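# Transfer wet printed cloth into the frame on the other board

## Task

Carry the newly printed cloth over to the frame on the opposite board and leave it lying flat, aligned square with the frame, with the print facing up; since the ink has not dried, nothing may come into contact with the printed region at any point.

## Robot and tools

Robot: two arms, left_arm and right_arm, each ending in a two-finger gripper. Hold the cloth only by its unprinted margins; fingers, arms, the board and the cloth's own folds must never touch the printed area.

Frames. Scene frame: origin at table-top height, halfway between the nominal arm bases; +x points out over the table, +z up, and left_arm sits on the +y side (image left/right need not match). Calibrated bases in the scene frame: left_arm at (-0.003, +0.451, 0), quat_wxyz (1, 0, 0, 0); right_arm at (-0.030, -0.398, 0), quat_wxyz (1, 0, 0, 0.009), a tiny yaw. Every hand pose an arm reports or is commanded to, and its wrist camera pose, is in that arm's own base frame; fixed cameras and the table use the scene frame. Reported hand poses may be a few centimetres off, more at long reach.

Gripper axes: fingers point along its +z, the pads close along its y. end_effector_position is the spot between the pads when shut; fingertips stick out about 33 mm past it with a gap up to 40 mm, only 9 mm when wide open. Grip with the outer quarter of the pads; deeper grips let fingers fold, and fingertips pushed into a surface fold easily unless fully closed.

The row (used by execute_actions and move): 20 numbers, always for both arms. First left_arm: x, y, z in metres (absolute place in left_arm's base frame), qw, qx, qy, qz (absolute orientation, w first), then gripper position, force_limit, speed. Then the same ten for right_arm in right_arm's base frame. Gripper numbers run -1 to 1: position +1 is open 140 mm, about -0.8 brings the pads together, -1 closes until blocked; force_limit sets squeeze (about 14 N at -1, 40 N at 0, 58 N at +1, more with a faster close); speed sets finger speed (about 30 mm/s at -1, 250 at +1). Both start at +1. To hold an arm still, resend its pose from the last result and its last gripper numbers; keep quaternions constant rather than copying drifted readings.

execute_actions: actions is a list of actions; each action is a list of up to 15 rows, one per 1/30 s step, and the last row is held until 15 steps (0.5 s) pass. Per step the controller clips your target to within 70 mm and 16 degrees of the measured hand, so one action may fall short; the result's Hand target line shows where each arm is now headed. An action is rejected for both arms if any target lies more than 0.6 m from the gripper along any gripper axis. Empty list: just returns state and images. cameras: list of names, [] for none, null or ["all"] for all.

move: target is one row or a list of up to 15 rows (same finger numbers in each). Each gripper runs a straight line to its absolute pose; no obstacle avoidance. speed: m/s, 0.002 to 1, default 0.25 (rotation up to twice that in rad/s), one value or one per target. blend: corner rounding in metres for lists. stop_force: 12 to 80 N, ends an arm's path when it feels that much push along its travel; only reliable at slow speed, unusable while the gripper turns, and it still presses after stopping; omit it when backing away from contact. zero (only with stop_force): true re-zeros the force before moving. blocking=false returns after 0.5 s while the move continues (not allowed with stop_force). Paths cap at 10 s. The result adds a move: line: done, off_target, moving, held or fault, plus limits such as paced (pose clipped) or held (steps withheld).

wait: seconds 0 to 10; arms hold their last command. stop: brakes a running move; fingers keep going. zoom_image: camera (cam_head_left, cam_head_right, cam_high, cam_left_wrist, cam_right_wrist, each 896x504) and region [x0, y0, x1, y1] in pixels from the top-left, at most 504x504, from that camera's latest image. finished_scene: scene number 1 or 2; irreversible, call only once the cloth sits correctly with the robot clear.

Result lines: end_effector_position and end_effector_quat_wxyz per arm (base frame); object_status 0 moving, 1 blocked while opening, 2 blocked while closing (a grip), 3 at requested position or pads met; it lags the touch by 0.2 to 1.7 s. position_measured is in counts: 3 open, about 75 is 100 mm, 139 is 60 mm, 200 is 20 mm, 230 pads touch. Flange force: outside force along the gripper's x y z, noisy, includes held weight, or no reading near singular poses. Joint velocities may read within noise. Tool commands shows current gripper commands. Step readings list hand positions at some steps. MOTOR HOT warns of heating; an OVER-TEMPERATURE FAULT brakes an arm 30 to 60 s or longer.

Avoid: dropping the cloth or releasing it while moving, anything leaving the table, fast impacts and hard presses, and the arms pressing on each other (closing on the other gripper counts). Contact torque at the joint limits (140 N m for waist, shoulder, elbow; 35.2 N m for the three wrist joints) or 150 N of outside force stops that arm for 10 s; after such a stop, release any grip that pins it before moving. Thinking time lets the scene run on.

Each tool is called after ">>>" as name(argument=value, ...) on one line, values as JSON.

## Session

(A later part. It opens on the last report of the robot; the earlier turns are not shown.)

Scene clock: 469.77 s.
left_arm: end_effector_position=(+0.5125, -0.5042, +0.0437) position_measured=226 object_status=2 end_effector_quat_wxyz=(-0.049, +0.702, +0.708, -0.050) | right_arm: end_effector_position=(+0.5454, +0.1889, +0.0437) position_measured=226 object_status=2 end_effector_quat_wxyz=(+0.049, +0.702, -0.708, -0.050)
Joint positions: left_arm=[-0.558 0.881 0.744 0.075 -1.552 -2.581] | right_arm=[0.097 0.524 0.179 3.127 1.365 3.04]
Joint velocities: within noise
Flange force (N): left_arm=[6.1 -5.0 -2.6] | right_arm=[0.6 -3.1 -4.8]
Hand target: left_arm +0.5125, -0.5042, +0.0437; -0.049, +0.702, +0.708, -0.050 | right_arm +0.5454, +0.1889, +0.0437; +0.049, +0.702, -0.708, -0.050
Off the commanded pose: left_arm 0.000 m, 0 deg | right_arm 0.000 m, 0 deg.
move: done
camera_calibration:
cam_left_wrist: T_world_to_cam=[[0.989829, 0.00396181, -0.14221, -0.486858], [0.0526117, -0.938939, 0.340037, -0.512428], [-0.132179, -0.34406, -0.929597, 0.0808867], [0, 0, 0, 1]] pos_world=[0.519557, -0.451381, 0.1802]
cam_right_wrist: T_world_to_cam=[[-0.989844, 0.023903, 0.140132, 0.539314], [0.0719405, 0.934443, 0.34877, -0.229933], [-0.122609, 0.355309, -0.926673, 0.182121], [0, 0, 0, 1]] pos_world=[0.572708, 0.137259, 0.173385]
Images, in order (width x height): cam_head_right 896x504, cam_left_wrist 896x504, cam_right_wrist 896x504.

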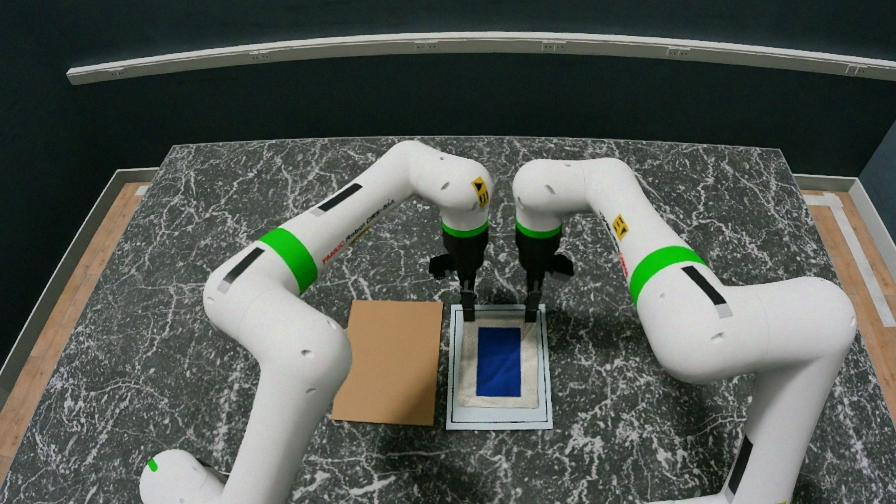

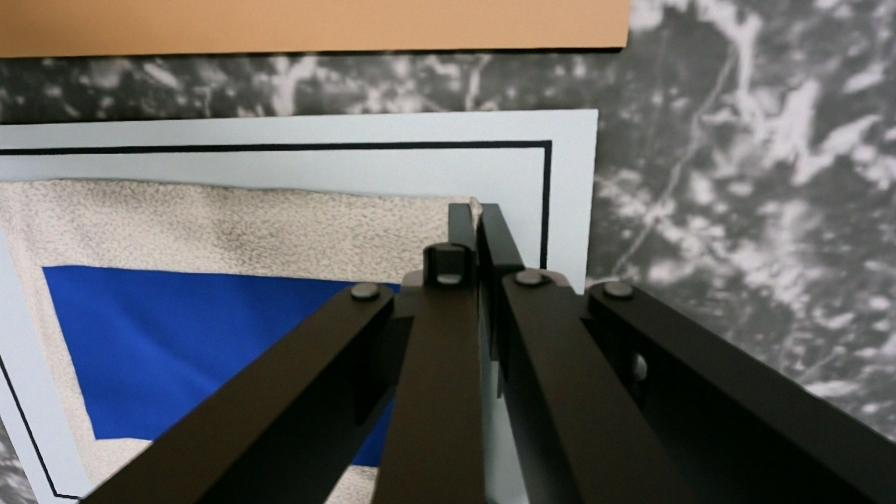

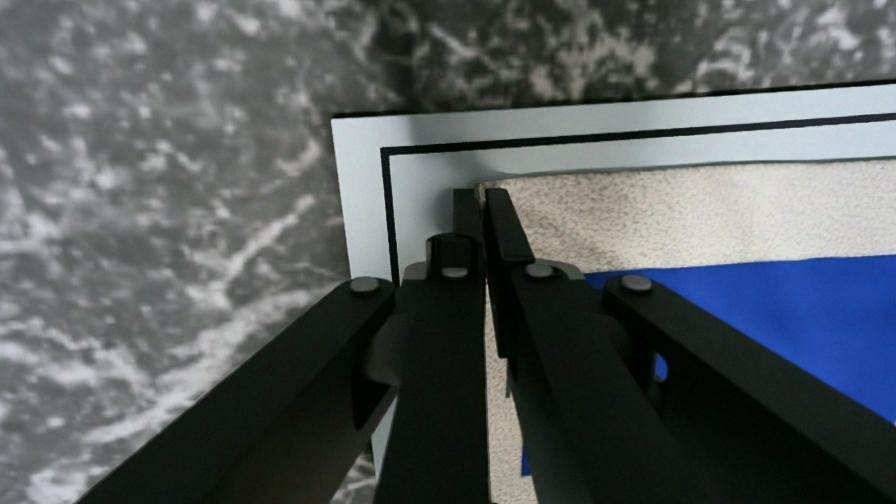

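>>> move(target=[[0.4907, -0.5047, 0.0697, -0.09798, 0.69718, 0.70328, -0.09884, -1, -1, -1, 0.5236, 0.1891, 0.0697, 0.09798, 0.69718, -0.70328, -0.09884, -1, -1, -1],[0.4500, -0.5053, 0.1206, -0.13433, 0.69108, 0.69714, -0.13551, -1, -1, -1, 0.4829, 0.1891, 0.1206, 0.13433, 0.69108, -0.69714, -0.13551, -1, -1, -1],[0.4010, -0.5062, 0.2199, -0.15238, 0.68733, 0.69335, -0.15372, -1, -1, -1, 0.4339, 0.1890, 0.2199, 0.15238, 0.68733, -0.69335, -0.15372, -1, -1, -1],[0.3410, -0.5075, 0.2999, -0.15238, 0.68733, 0.69335, -0.15372, -1, -1, -1, 0.3739, 0.1886, 0.2999, 0.15238, 0.68733, -0.69335, -0.15372, -1, -1, -1],[0.2910, -0.5085, 0.3279, -0.15238, 0.68733, 0.69335, -0.15372, -1, -1, -1, 0.3239, 0.1884, 0.3279, 0.15238, 0.68733, -0.69335, -0.15372, -1, -1, -1]], speed=0.08, blend=[0.01, 0.02, 0.03, 0.02, 0], cameras=["cam_head_right", "cam_left_wrist", "cam_right_wrist"])

>>> zoom_image(camera="cam_head_right", region=[420, 290, 580, 450])

>>> zoom_image(camera="cam_right_wrist", region=[250, 50, 550, 310])

Scene clock: 560.97 s.
left_arm: end_effector_position=(+0.2910, -0.5085, +0.3279) position_measured=226 object_status=2 end_effector_quat_wxyz=(-0.152, +0.687, +0.693, -0.154) | right_arm: end_effector_position=(+0.3239, +0.1884, +0.3279) position_measured=226 object_status=2 end_effector_quat_wxyz=(+0.152, +0.687, -0.693, -0.154)
Joint positions: left_arm=[-0.67 0.668 0.913 0.321 -2.14 -2.333] | right_arm=[0.118 0.166 0.291 3.078 2.128 2.993]
Joint velocities: within noise
Flange force (N): left_arm=no reading | right_arm=[2.2 -0.8 -5.7]
Hand target: left_arm +0.2910, -0.5085, +0.3279; -0.152, +0.687, +0.693, -0.154 | right_arm +0.3239, +0.1884, +0.3279; +0.152, +0.687, -0.693, -0.154
Off the commanded pose: left_arm 0.000 m, 0 deg | right_arm 0.000 m, 0 deg.
move: done
camera_calibration:
cam_left_wrist: T_world_to_cam=[[0.904957, 0.00309965, -0.425492, -0.109926], [0.150006, -0.938097, 0.312206, -0.620257], [-0.398185, -0.346359, -0.849402, 0.364211], [0, 0, 0, 1]] pos_world=[0.337545, -0.455373, 0.456237]
cam_right_wrist: T_world_to_cam=[[-0.905582, 0.0231422, 0.423539, 0.160178], [0.17113, 0.933574, 0.314888, -0.333538], [-0.388118, 0.357637, -0.849388, 0.478736], [0, 0, 0, 1]] pos_world=[0.387939, 0.136462, 0.443818]
Images, in order (width x height): cam_head_right 896x504, cam_left_wrist 896x504, cam_right_wrist 896x504.

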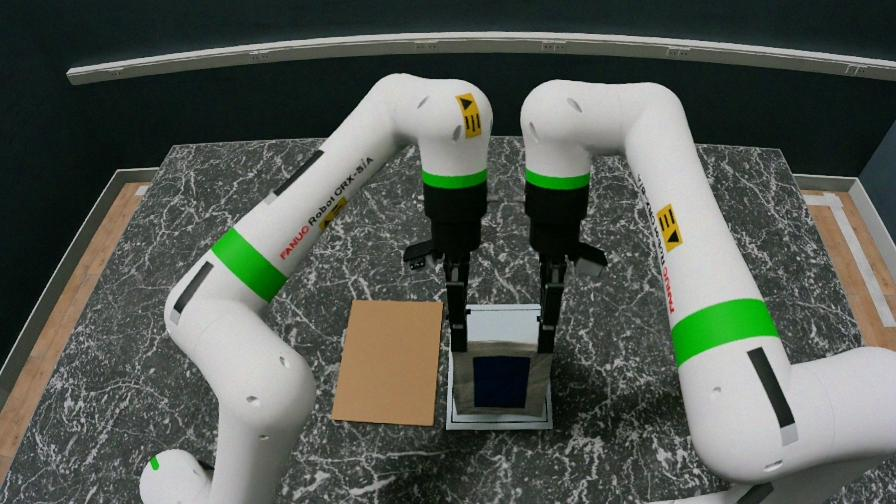

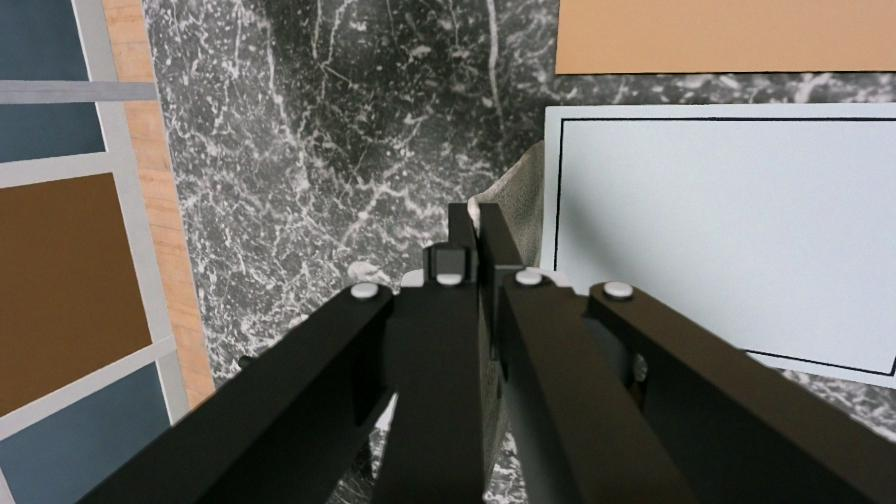

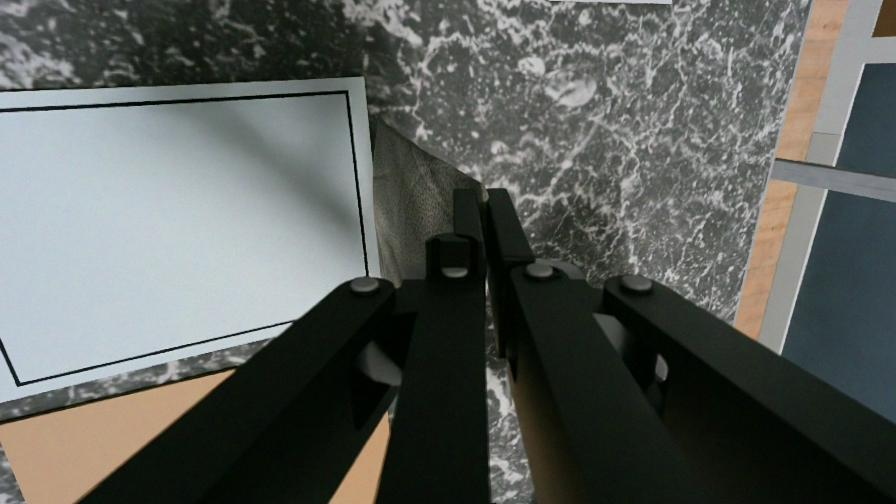

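Scaled by 3.150 from the camera's 896x504 image, which has a finer 1280x720 frame.

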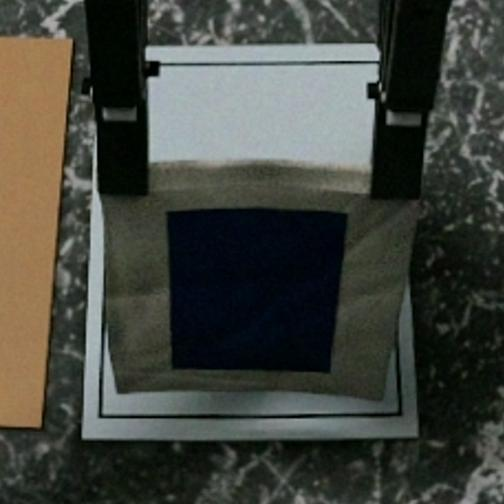

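Scaled by 1.680 from the camera's 896x504 image, which has a finer 1280x720 frame.

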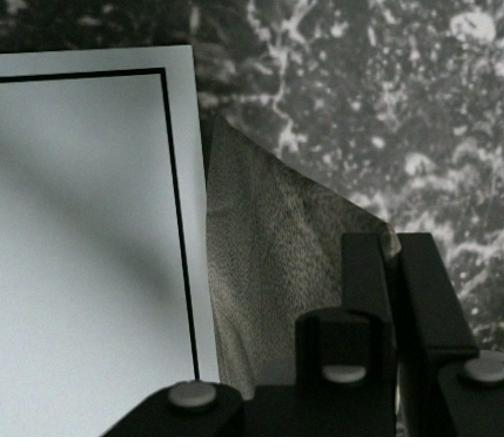

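>>> move(target=[0.2990, -0.5088, 0.2850, -0.15238, 0.68733, 0.69335, -0.15372, -1, -1, -1, 0.3319, 0.1880, 0.2850, 0.15238, 0.68733, -0.69335, -0.15372, -1, -1, -1], speed=0.05, cameras=["cam_head_right", "cam_left_wrist", "cam_right_wrist"])

>>> zoom_image(camera="cam_head_right", region=[420, 290, 580, 450])

>>> zoom_image(camera="cam_right_wrist", region=[250, 50, 550, 310])

>>> zoom_image(camera="cam_left_wrist", region=[400, 80, 700, 310])

Scene clock: 581.90 s.
left_arm: end_effector_position=(+0.2990, -0.5088, +0.2850) position_measured=226 object_status=2 end_effector_quat_wxyz=(-0.152, +0.687, +0.693, -0.154) | right_arm: end_effector_position=(+0.3319, +0.1880, +0.2850) position_measured=226 object_status=2 end_effector_quat_wxyz=(+0.152, +0.687, -0.693, -0.154)
Joint positions: left_arm=[-0.661 0.642 0.774 0.298 -2.035 -2.382] | right_arm=[0.116 0.175 0.202 3.083 2.031 3.003]
Joint velocities: within noise
Flange force (N): left_arm=[6.9 -3.7 1.3] | right_arm=[1.7 -1.5 -6.5]
Hand target: left_arm +0.2990, -0.5088, +0.2850; -0.152, +0.687, +0.693, -0.154 | right_arm +0.3319, +0.1880, +0.2850; +0.152, +0.687, -0.693, -0.154
Off the commanded pose: left_arm 0.000 m, 0 deg | right_arm 0.000 m, 0 deg.
move: done
camera_calibration:
cam_left_wrist: T_world_to_cam=[[0.905033, 0.00325953, -0.425329, -0.13553], [0.150085, -0.938097, 0.312168, -0.608278], [-0.397982, -0.346358, -0.849498, 0.330897], [0, 0, 0, 1]] pos_world=[0.345644, -0.455573, 0.413337]
cam_right_wrist: T_world_to_cam=[[-0.905592, 0.0231977, 0.423515, 0.185653], [0.17112, 0.933617, 0.314764, -0.320852], [-0.388099, 0.35752, -0.849446, 0.445527], [0, 0, 0, 1]] pos_world=[0.395939, 0.135961, 0.400818]
Images, in order (width x height): cam_head_right 896x504, cam_left_wrist 896x504, cam_right_wrist 896x504.

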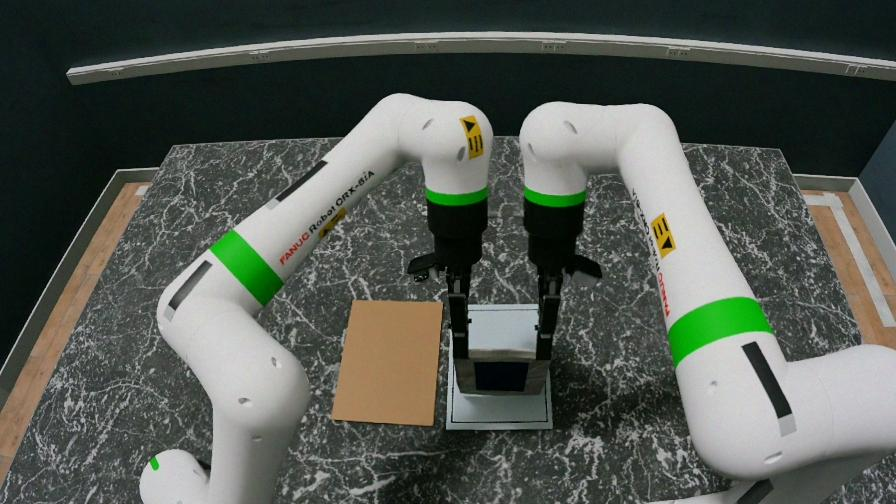

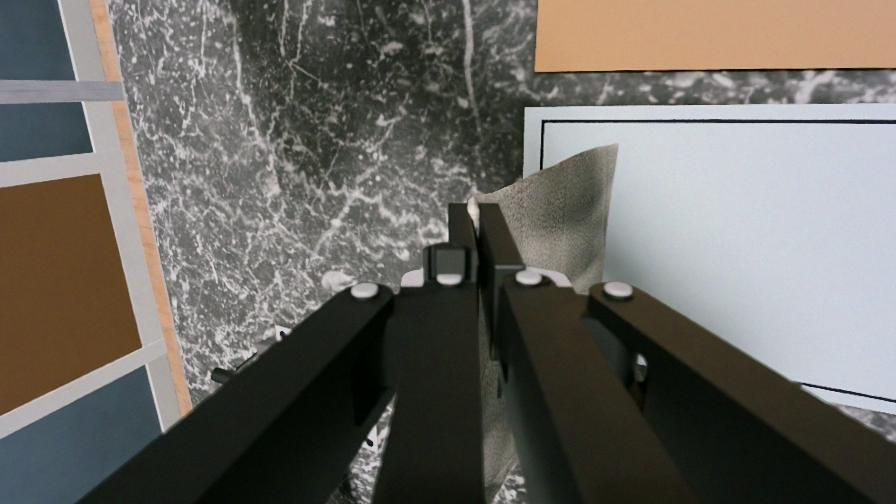

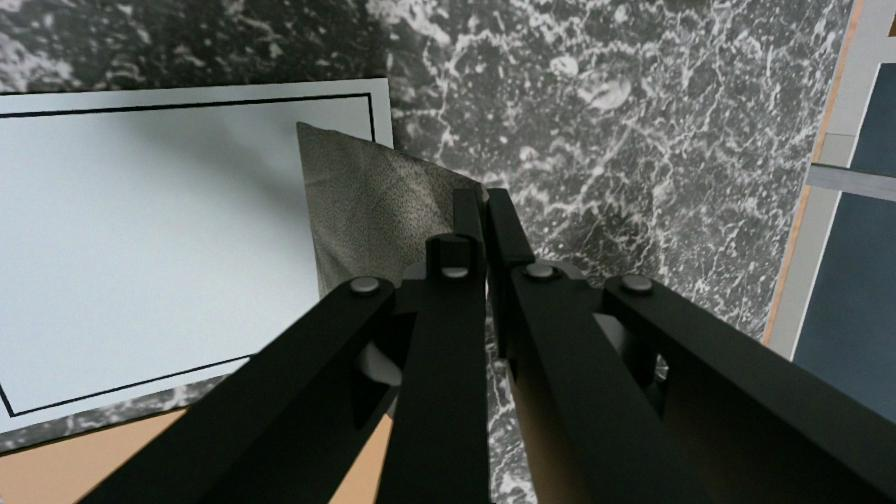

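Scaled by 3.150 from the camera's 896x504 image, which has a finer 1280x720 frame.

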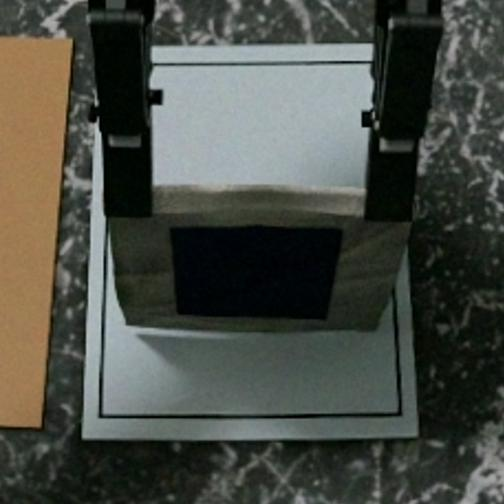

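Scaled by 1.680 from the camera's 896x504 image, which has a finer 1280x720 frame.

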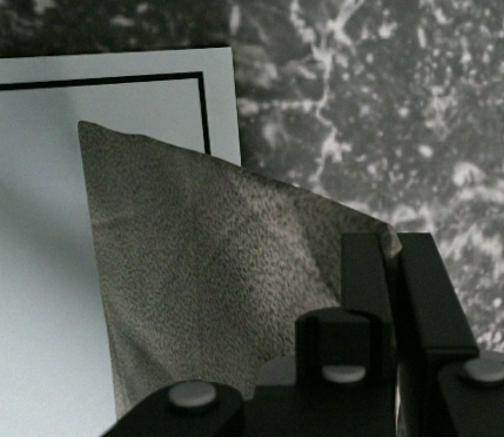

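Scaled by 1.680 from the camera's 896x504 image, which has a finer 1280x720 frame.

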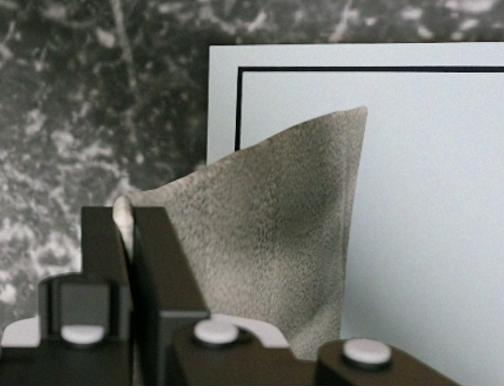

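>>> wait(seconds=0.5, cameras=["cam_head_right", "cam_left_wrist", "cam_right_wrist"])

>>> zoom_image(camera="cam_head_right", region=[420, 290, 580, 450])

Scene clock: 611.67 s.
left_arm: end_effector_position=(+0.2990, -0.5088, +0.2850) position_measured=226 object_status=2 end_effector_quat_wxyz=(-0.152, +0.687, +0.693, -0.154) | right_arm: end_effector_position=(+0.3319, +0.1880, +0.2850) position_measured=226 object_status=2 end_effector_quat_wxyz=(+0.152, +0.687, -0.693, -0.154)
Joint positions: left_arm=[-0.661 0.642 0.774 0.298 -2.035 -2.382] | right_arm=[0.116 0.175 0.202 3.083 2.031 3.003]
Joint velocities: within noise
Flange force (N): left_arm=[6.1 -3.5 0.9] | right_arm=[1.7 -1.3 -5.7]
Hand target: left_arm +0.2990, -0.5088, +0.2850; -0.152, +0.687, +0.693, -0.154 | right_arm +0.3319, +0.1880, +0.2850; +0.152, +0.687, -0.693, -0.154
Tool commands: left_gripper/position=-1.0 left_gripper/force_limit=-1.0 left_gripper/speed=-1.0 right_gripper/position=-1.0 right_gripper/force_limit=-1.0 right_gripper/speed=-1.0
Off the commanded pose: left_arm 0.000 m, 0 deg | right_arm 0.000 m, 0 deg.
wait: 0.50 s; at rest from the start
camera_calibration:
cam_left_wrist: T_world_to_cam=[[0.904997, 0.00322933, -0.425406, -0.135499], [0.15008, -0.938102, 0.312155, -0.608367], [-0.398066, -0.346344, -0.849464, 0.330884], [0, 0, 0, 1]] pos_world=[0.345644, -0.455673, 0.413337]
cam_right_wrist: T_world_to_cam=[[-0.905591, 0.0231957, 0.423517, 0.185607], [0.171156, 0.933584, 0.314844, -0.321019], [-0.388086, 0.357607, -0.849415, 0.445547], [0, 0, 0, 1]] pos_world=[0.395939, 0.136062, 0.400918]
Images, in order (width x height): cam_head_right 896x504, cam_left_wrist 896x504, cam_right_wrist 896x504.

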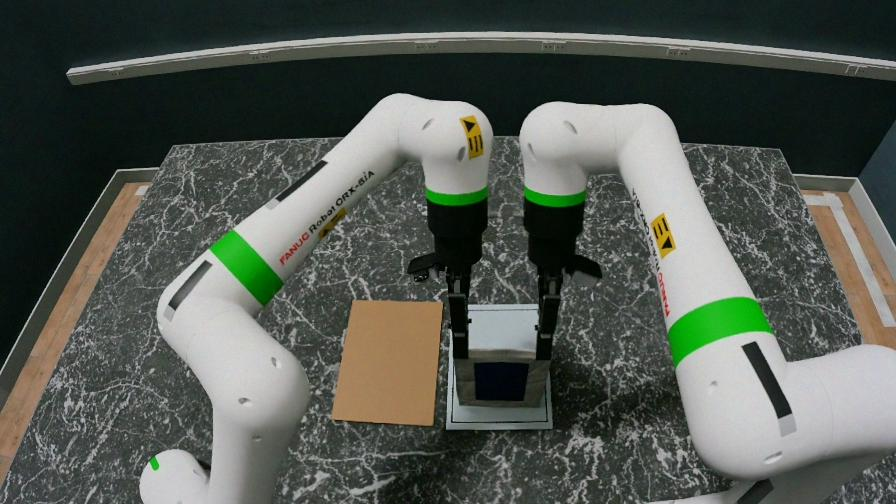

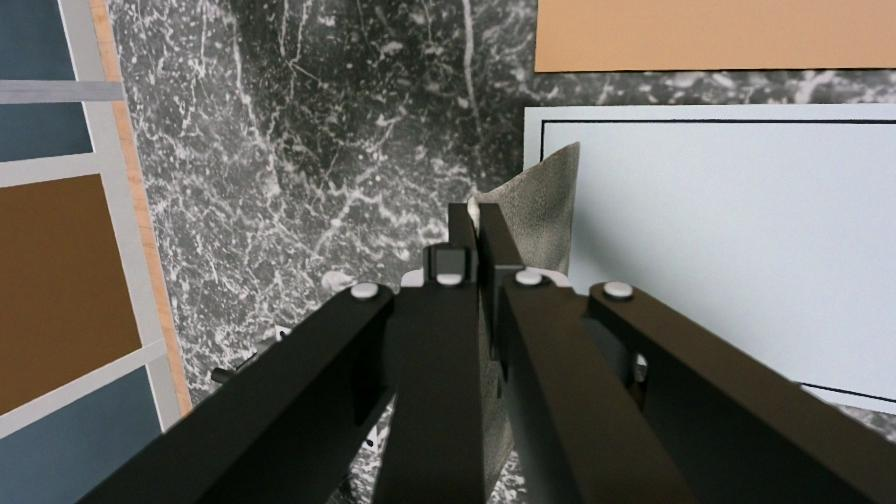

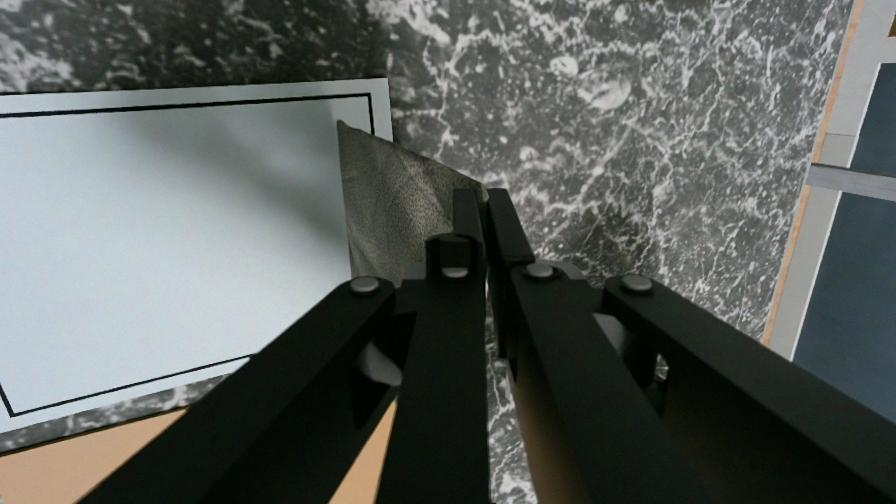

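Scaled by 3.150 from the camera's 896x504 image, which has a finer 1280x720 frame.

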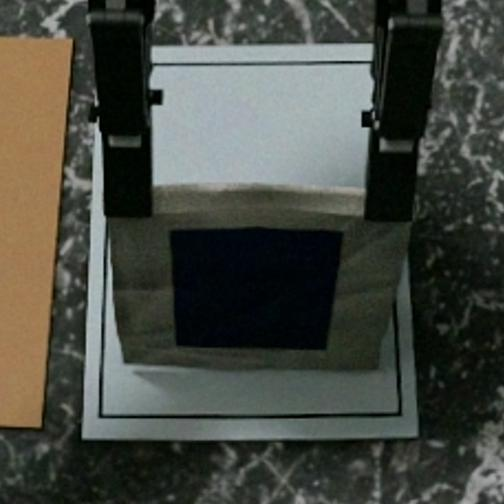

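>>> move(target=[[0.2990, -0.5098, 0.3149, -0.15238, 0.68733, 0.69335, -0.15372, -1, -1, -1, 0.3319, 0.1875, 0.3149, 0.15238, 0.68733, -0.69335, -0.15372, -1, -1, -1],[0.2690, -0.5108, 0.3149, -0.15238, 0.68733, 0.69335, -0.15372, -1, -1, -1, 0.3019, 0.1868, 0.3149, 0.15238, 0.68733, -0.69335, -0.15372, -1, -1, -1]], speed=[0.05, 0.025], cameras=[])

>>> wait(seconds=4, cameras=["cam_head_right", "cam_right_wrist"])

Scene clock: 633.57 s.
left_arm: end_effector_position=(+0.2690, -0.5108, +0.3149) position_measured=226 object_status=2 end_effector_quat_wxyz=(-0.152, +0.687, +0.693, -0.154) | right_arm: end_effector_position=(+0.3019, +0.1868, +0.3149) position_measured=226 object_status=2 end_effector_quat_wxyz=(+0.152, +0.687, -0.693, -0.154)
Joint positions: left_arm=[-0.693 0.602 0.778 0.316 -2.067 -2.333] | right_arm=[0.12 0.107 0.194 3.079 2.09 2.993]
Joint velocities: within noise
Flange force (N): left_arm=[5.7 -2.8 0.6] | right_arm=[1.2 -1.3 -6.4]
Hand target: left_arm +0.2690, -0.5108, +0.3149; -0.152, +0.687, +0.693, -0.154 | right_arm +0.3019, +0.1868, +0.3149; +0.152, +0.687, -0.693, -0.154
Off the commanded pose: left_arm 0.000 m, 0 deg | right_arm 0.000 m, 0 deg.
move: done
No camera images: "cameras" was empty.

Scene clock: 637.57 s.
left_arm: end_effector_position=(+0.2690, -0.5108, +0.3149) position_measured=226 object_status=2 end_effector_quat_wxyz=(-0.152, +0.687, +0.693, -0.154) | right_arm: end_effector_position=(+0.3019, +0.1868, +0.3149) position_measured=226 object_status=2 end_effector_quat_wxyz=(+0.152, +0.687, -0.693, -0.154)
Joint positions: left_arm=[-0.693 0.602 0.778 0.316 -2.067 -2.333] | right_arm=[0.12 0.107 0.194 3.079 2.09 2.993]
Joint velocities: within noise
Flange force (N): left_arm=[6.3 -2.8 0.4] | right_arm=[2.6 -1.0 -6.3]
Hand target: left_arm +0.2690, -0.5108, +0.3149; -0.152, +0.687, +0.693, -0.154 | right_arm +0.3019, +0.1868, +0.3149; +0.152, +0.687, -0.693, -0.154
Tool commands: left_gripper/position=-1.0 left_gripper/force_limit=-1.0 left_gripper/speed=-1.0 right_gripper/position=-1.0 right_gripper/force_limit=-1.0 right_gripper/speed=-1.0
Off the commanded pose: left_arm 0.000 m, 0 deg | right_arm 0.000 m, 0 deg.
wait: 4.00 s; at rest by 0.17 s
camera_calibration:
cam_right_wrist: T_world_to_cam=[[-0.905591, 0.0231957, 0.423517, 0.145804], [0.171156, 0.933584, 0.314844, -0.324177], [-0.388086, 0.357607, -0.849415, 0.459731], [0, 0, 0, 1]] pos_world=[0.365939, 0.134862, 0.430818]
Images, in order (width x height): cam_head_right 896x504, cam_right_wrist 896x504.

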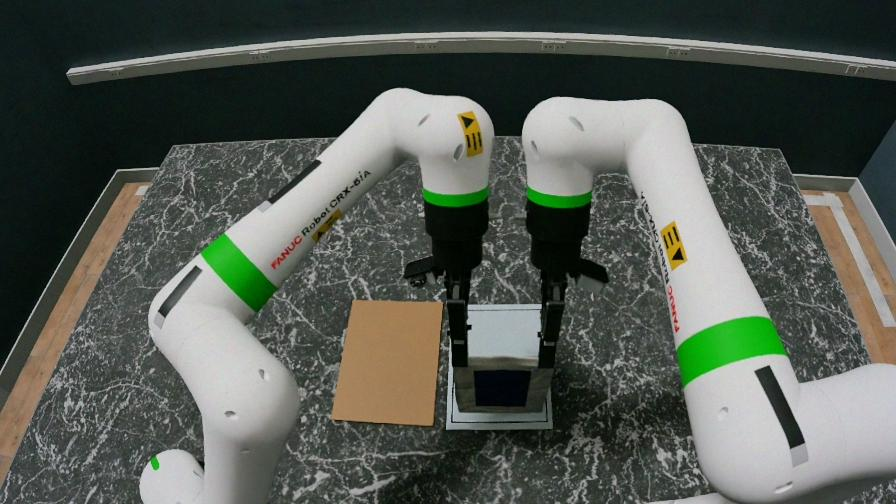

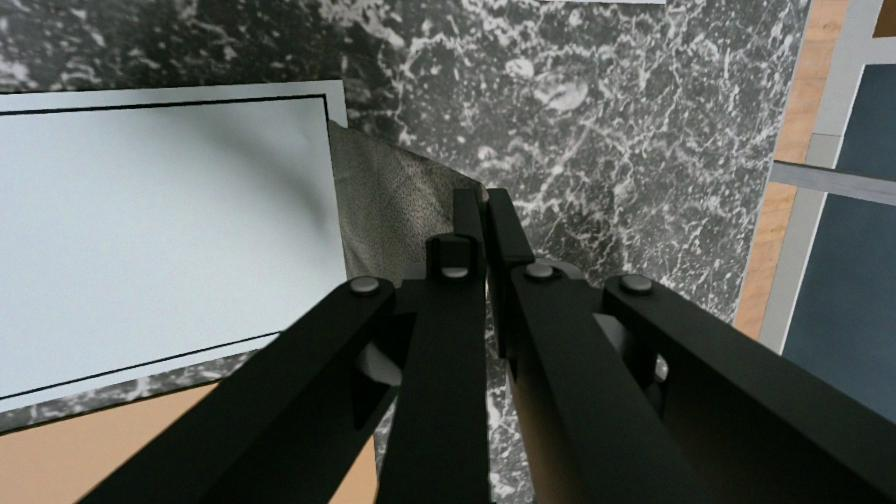

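>>> move(target=[0.2560, -0.5109, 0.3149, -0.15238, 0.68733, 0.69335, -0.15372, -1, -1, -1, 0.2889, 0.1867, 0.3149, 0.15238, 0.68733, -0.69335, -0.15372, -1, -1, -1], speed=0.02, cameras=[])

>>> wait(seconds=4, cameras=[])

>>> move(target=[[0.2720, -0.5108, 0.2799, -0.15238, 0.68733, 0.69335, -0.15372, -1, -1, -1, 0.3049, 0.1868, 0.2799, 0.15238, 0.68733, -0.69335, -0.15372, -1, -1, -1],[0.3280, -0.5097, 0.2349, -0.15238, 0.68733, 0.69335, -0.15372, -1, -1, -1, 0.3609, 0.1872, 0.2349, 0.15238, 0.68733, -0.69335, -0.15372, -1, -1, -1]], speed=0.06, blend=[0.01, 0], cameras=["cam_head_right", "cam_left_wrist", "cam_right_wrist"])

>>> zoom_image(camera="cam_head_right", region=[420, 290, 580, 450])

>>> zoom_image(camera="cam_right_wrist", region=[300, 60, 560, 320])

Scene clock: 664.53 s.
left_arm: end_effector_position=(+0.2560, -0.5109, +0.3149) position_measured=226 object_status=2 end_effector_quat_wxyz=(-0.152, +0.687, +0.693, -0.154) | right_arm: end_effector_position=(+0.2889, +0.1867, +0.3149) position_measured=226 object_status=2 end_effector_quat_wxyz=(+0.152, +0.687, -0.693, -0.154)
Joint positions: left_arm=[-0.707 0.572 0.732 0.317 -2.048 -2.325] | right_arm=[0.124 0.076 0.16 3.077 2.086 2.99]
Joint velocities: within noise
Flange force (N): left_arm=[6.7 -3.1 0.6] | right_arm=[2.0 -1.1 -6.4]
Hand target: left_arm +0.2560, -0.5109, +0.3149; -0.152, +0.687, +0.693, -0.154 | right_arm +0.2889, +0.1867, +0.3149; +0.152, +0.687, -0.693, -0.154
Off the commanded pose: left_arm 0.000 m, 0 deg | right_arm 0.000 m, 0 deg.
move: done
No camera images: "cameras" was empty.

Scene clock: 668.53 s.
left_arm: end_effector_position=(+0.2560, -0.5109, +0.3149) position_measured=226 object_status=2 end_effector_quat_wxyz=(-0.152, +0.687, +0.693, -0.154) | right_arm: end_effector_position=(+0.2889, +0.1867, +0.3149) position_measured=226 object_status=2 end_effector_quat_wxyz=(+0.152, +0.687, -0.693, -0.154)
Joint positions: left_arm=[-0.707 0.572 0.732 0.317 -2.048 -2.325] | right_arm=[0.124 0.076 0.16 3.077 2.086 2.99]
Joint velocities: within noise
Flange force (N): left_arm=[5.4 -2.2 0.1] | right_arm=[2.0 -1.3 -6.4]
Hand target: left_arm +0.2560, -0.5109, +0.3149; -0.152, +0.687, +0.693, -0.154 | right_arm +0.2889, +0.1867, +0.3149; +0.152, +0.687, -0.693, -0.154
Tool commands: left_gripper/position=-1.0 left_gripper/force_limit=-1.0 left_gripper/speed=-1.0 right_gripper/position=-1.0 right_gripper/force_limit=-1.0 right_gripper/speed=-1.0
Off the commanded pose: left_arm 0.000 m, 0 deg | right_arm 0.000 m, 0 deg.
wait: 4.00 s; at rest by 0.17 s
No camera images: "cameras" was empty.

Scene clock: 670.63 s.
left_arm: end_effector_position=(+0.3281, -0.5097, +0.2348) position_measured=226 object_status=2 end_effector_quat_wxyz=(-0.152, +0.687, +0.693, -0.154) | right_arm: end_effector_position=(+0.3609, +0.1872, +0.2349) position_measured=226 object_status=2 end_effector_quat_wxyz=(+0.152, +0.687, -0.693, -0.154)
Joint positions: left_arm=[-0.635 0.684 0.73 0.278 -1.959 -2.436] | right_arm=[0.108 0.245 0.171 3.089 1.931 3.018]
Joint velocities: within noise
Flange force (N): left_arm=[6.0 -3.7 0.1] | right_arm=[1.3 -1.6 -6.4]
Hand target: left_arm +0.3280, -0.5097, +0.2349; -0.152, +0.687, +0.693, -0.154 | right_arm +0.3609, +0.1872, +0.2349; +0.152, +0.687, -0.693, -0.154
Off the commanded pose: left_arm 0.000 m, 0 deg | right_arm 0.000 m, 0 deg.
move: done
camera_calibration:
cam_left_wrist: T_world_to_cam=[[0.90502, 0.00334482, -0.425356, -0.183071], [0.150167, -0.938097, 0.312129, -0.597821], [-0.397981, -0.346358, -0.849498, 0.299482], [0, 0, 0, 1]] pos_world=[0.374644, -0.456473, 0.363137]
cam_right_wrist: T_world_to_cam=[[-0.905592, 0.0231977, 0.423515, 0.233109], [0.17112, 0.933617, 0.314764, -0.30933], [-0.388099, 0.35752, -0.849446, 0.414596], [0, 0, 0, 1]] pos_world=[0.424939, 0.135161, 0.350818]
Images, in order (width x height): cam_head_right 896x504, cam_left_wrist 896x504, cam_right_wrist 896x504.

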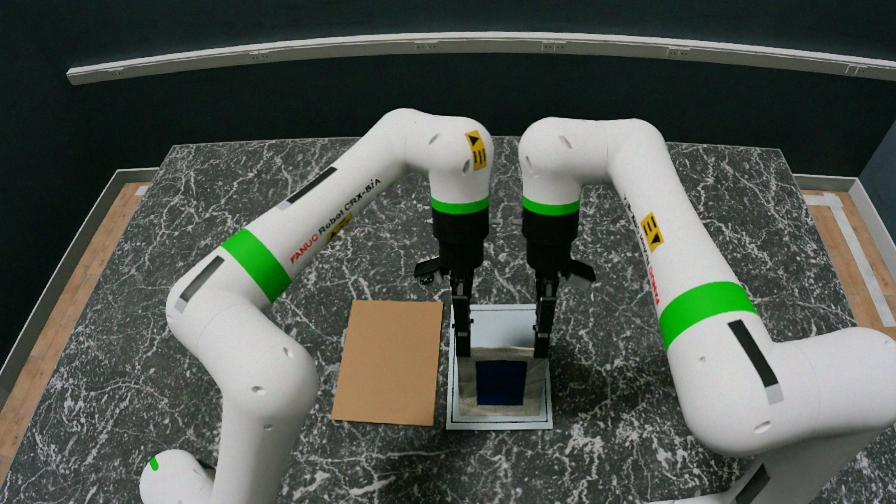

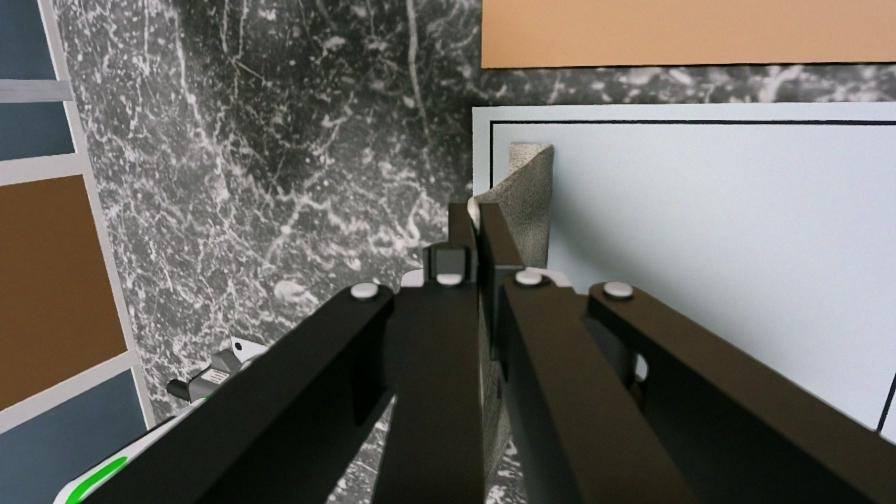

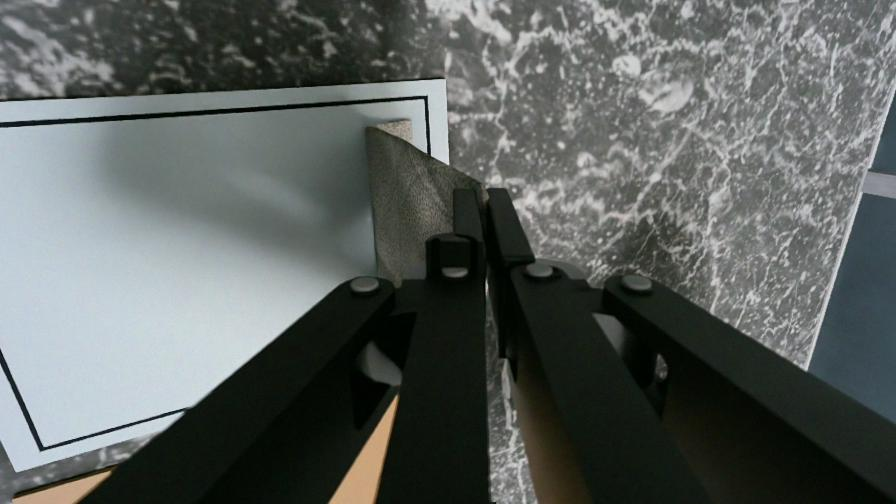

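Scaled by 3.150 from the camera's 896x504 image, which has a finer 1280x720 frame.

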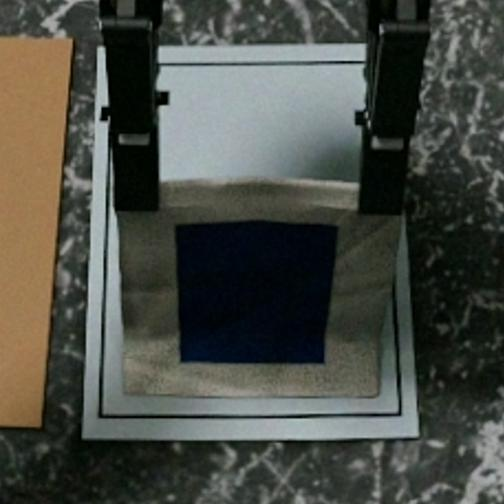

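Scaled by 1.938 from the camera's 896x504 image, which has a finer 1280x720 frame.

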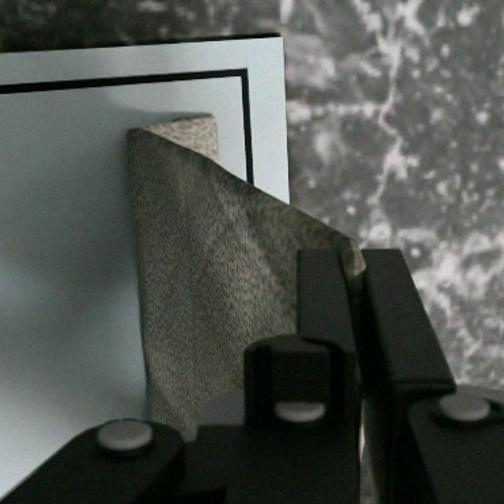

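>>> zoom_image(camera="cam_left_wrist", region=[460, 90, 600, 230])

>>> zoom_image(camera="cam_right_wrist", region=[340, 80, 470, 210])

>>> zoom_image(camera="cam_head_right", region=[450, 360, 550, 430])

Scaled by 3.600 from the camera's 896x504 image, which has a finer 1280x720 frame.

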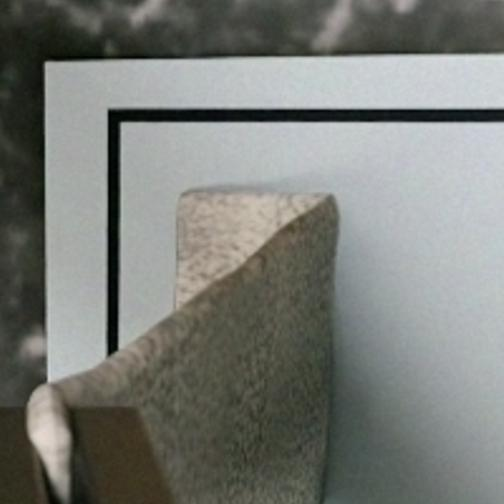

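Scaled by 3.877 from the camera's 896x504 image, which has a finer 1280x720 frame.

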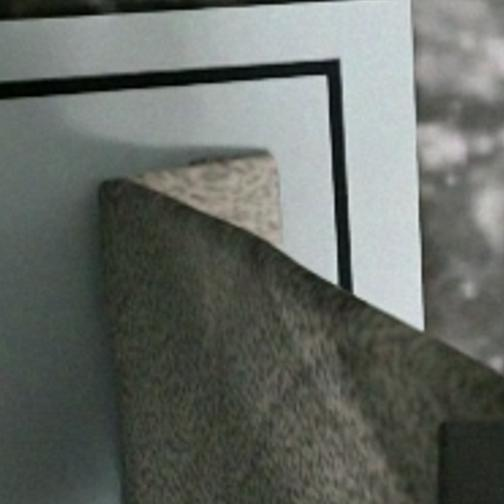

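Scaled by 5.040 from the camera's 896x504 image, which has a finer 1280x720 frame.

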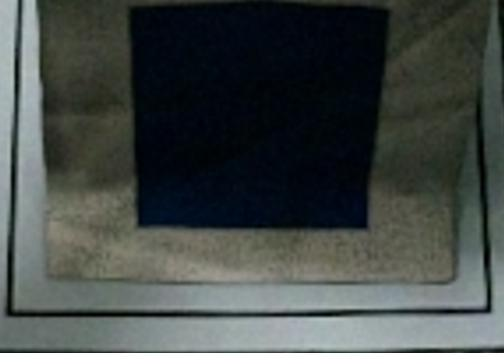

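>>> move(target=[[0.3160, -0.5100, 0.2799, -0.15238, 0.68733, 0.69335, -0.15372, -1, -1, -1, 0.3489, 0.1872, 0.2799, 0.15238, 0.68733, -0.69335, -0.15372, -1, -1, -1],[0.2810, -0.5107, 0.3299, -0.15238, 0.68733, 0.69335, -0.15372, -1, -1, -1, 0.3139, 0.1869, 0.3299, 0.15238, 0.68733, -0.69335, -0.15372, -1, -1, -1],[0.2710, -0.5108, 0.3299, -0.15238, 0.68733, 0.69335, -0.15372, -1, -1, -1, 0.3039, 0.1868, 0.3299, 0.15238, 0.68733, -0.69335, -0.15372, -1, -1, -1]], speed=[0.06, 0.06, 0.02], blend=[0.01, 0.008, 0], cameras=[])

>>> wait(seconds=5, cameras=["cam_head_right", "cam_left_wrist", "cam_right_wrist"])

>>> zoom_image(camera="cam_head_right", region=[450, 330, 550, 430])

>>> zoom_image(camera="cam_right_wrist", region=[280, 80, 500, 300])

>>> zoom_image(camera="cam_left_wrist", region=[440, 80, 660, 300])

Scene clock: 735.60 s.
left_arm: end_effector_position=(+0.2710, -0.5108, +0.3299) position_measured=226 object_status=2 end_effector_quat_wxyz=(-0.152, +0.687, +0.693, -0.154) | right_arm: end_effector_position=(+0.3039, +0.1868, +0.3299) position_measured=226 object_status=2 end_effector_quat_wxyz=(+0.152, +0.687, -0.693, -0.154)
Joint positions: left_arm=[-0.692 0.624 0.846 0.324 -2.112 -2.318] | right_arm=[0.12 0.117 0.239 3.078 2.126 2.991]
Joint velocities: within noise
Flange force (N): left_arm=no reading | right_arm=[2.2 -1.1 -6.8]
Hand target: left_arm +0.2710, -0.5108, +0.3299; -0.152, +0.687, +0.693, -0.154 | right_arm +0.3039, +0.1868, +0.3299; +0.152, +0.687, -0.693, -0.154
Off the commanded pose: left_arm 0.000 m, 0 deg | right_arm 0.000 m, 0 deg.
move: done; blend cut to 0.005 m at target 2
No camera images: "cameras" was empty.

Scene clock: 740.60 s.
left_arm: end_effector_position=(+0.2710, -0.5108, +0.3299) position_measured=226 object_status=2 end_effector_quat_wxyz=(-0.152, +0.687, +0.693, -0.154) | right_arm: end_effector_position=(+0.3039, +0.1868, +0.3299) position_measured=226 object_status=2 end_effector_quat_wxyz=(+0.152, +0.687, -0.693, -0.154)
Joint positions: left_arm=[-0.692 0.624 0.846 0.324 -2.112 -2.318] | right_arm=[0.12 0.117 0.239 3.078 2.126 2.991]
Joint velocities: within noise
Flange force (N): left_arm=no reading | right_arm=[1.6 -1.5 -6.9]
Hand target: left_arm +0.2710, -0.5108, +0.3299; -0.152, +0.687, +0.693, -0.154 | right_arm +0.3039, +0.1868, +0.3299; +0.152, +0.687, -0.693, -0.154
Tool commands: left_gripper/position=-1.0 left_gripper/force_limit=-1.0 left_gripper/speed=-1.0 right_gripper/position=-1.0 right_gripper/force_limit=-1.0 right_gripper/speed=-1.0
Off the commanded pose: left_arm 0.000 m, 0 deg | right_arm 0.000 m, 0 deg.
wait: 5.00 s; at rest by 0.17 s
camera_calibration:
cam_left_wrist: T_world_to_cam=[[0.904997, 0.00322933, -0.425406, -0.0910523], [0.15008, -0.938102, 0.312155, -0.620057], [-0.398066, -0.346344, -0.849464, 0.357187], [0, 0, 0, 1]] pos_world=[0.317644, -0.457673, 0.458237]
cam_right_wrist: T_world_to_cam=[[-0.905598, 0.0231575, 0.423504, 0.141276], [0.171118, 0.933585, 0.314861, -0.329236], [-0.388086, 0.357607, -0.849416, 0.473249], [0, 0, 0, 1]] pos_world=[0.367939, 0.134862, 0.445818]
Images, in order (width x height): cam_head_right 896x504, cam_left_wrist 896x504, cam_right_wrist 896x504.

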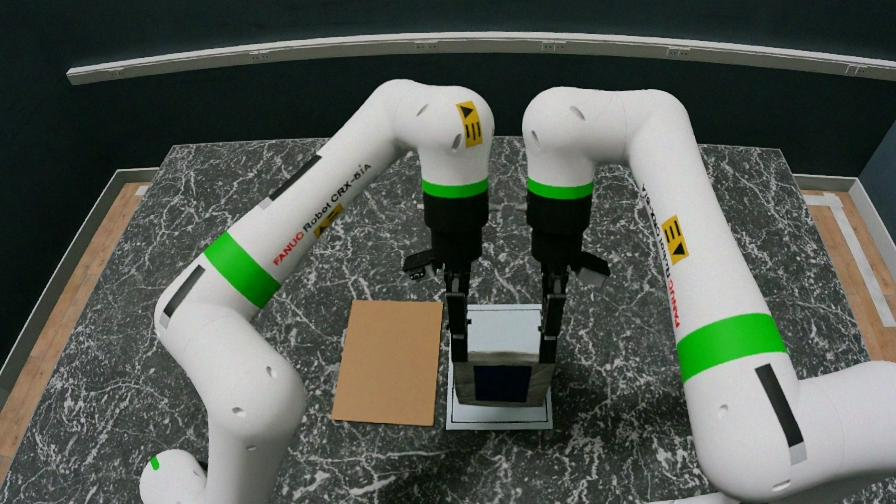

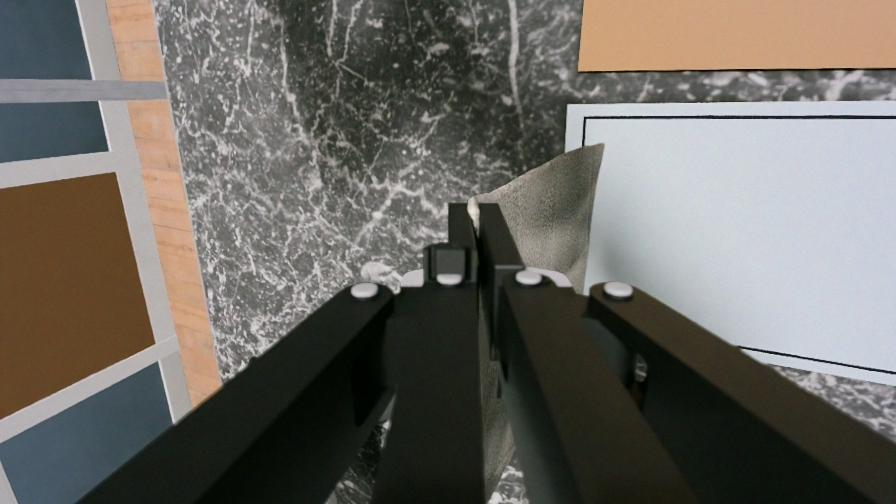

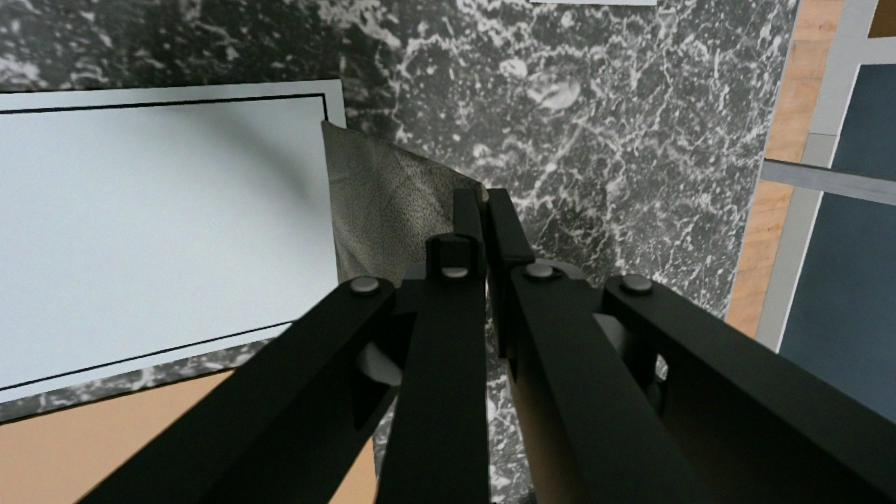

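Scaled by 5.040 from the camera's 896x504 image, which has a finer 1280x720 frame.

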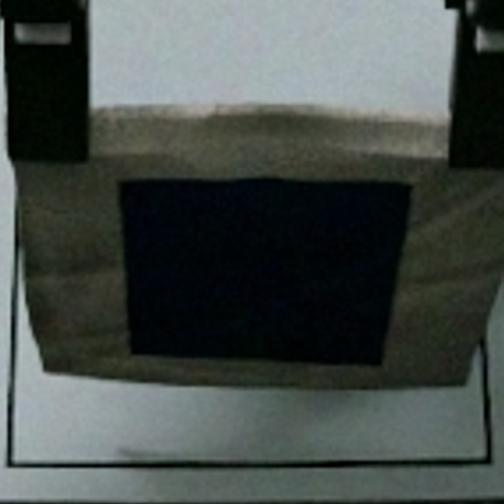

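Scaled by 2.291 from the camera's 896x504 image, which has a finer 1280x720 frame.

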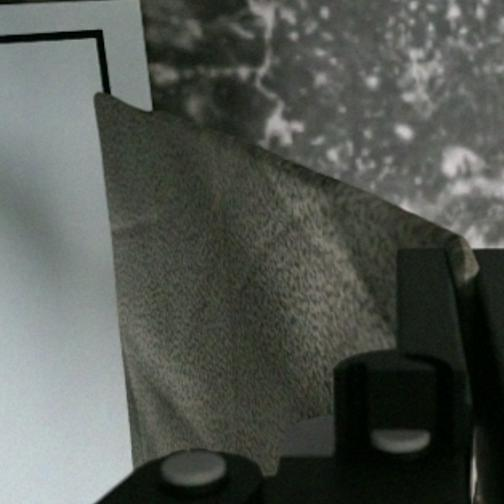

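Scaled by 2.291 from the camera's 896x504 image, which has a finer 1280x720 frame.

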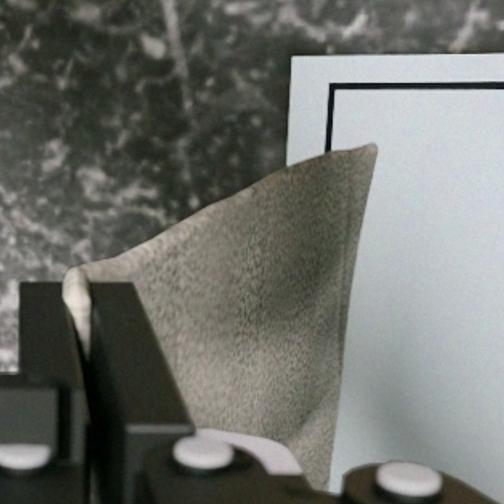

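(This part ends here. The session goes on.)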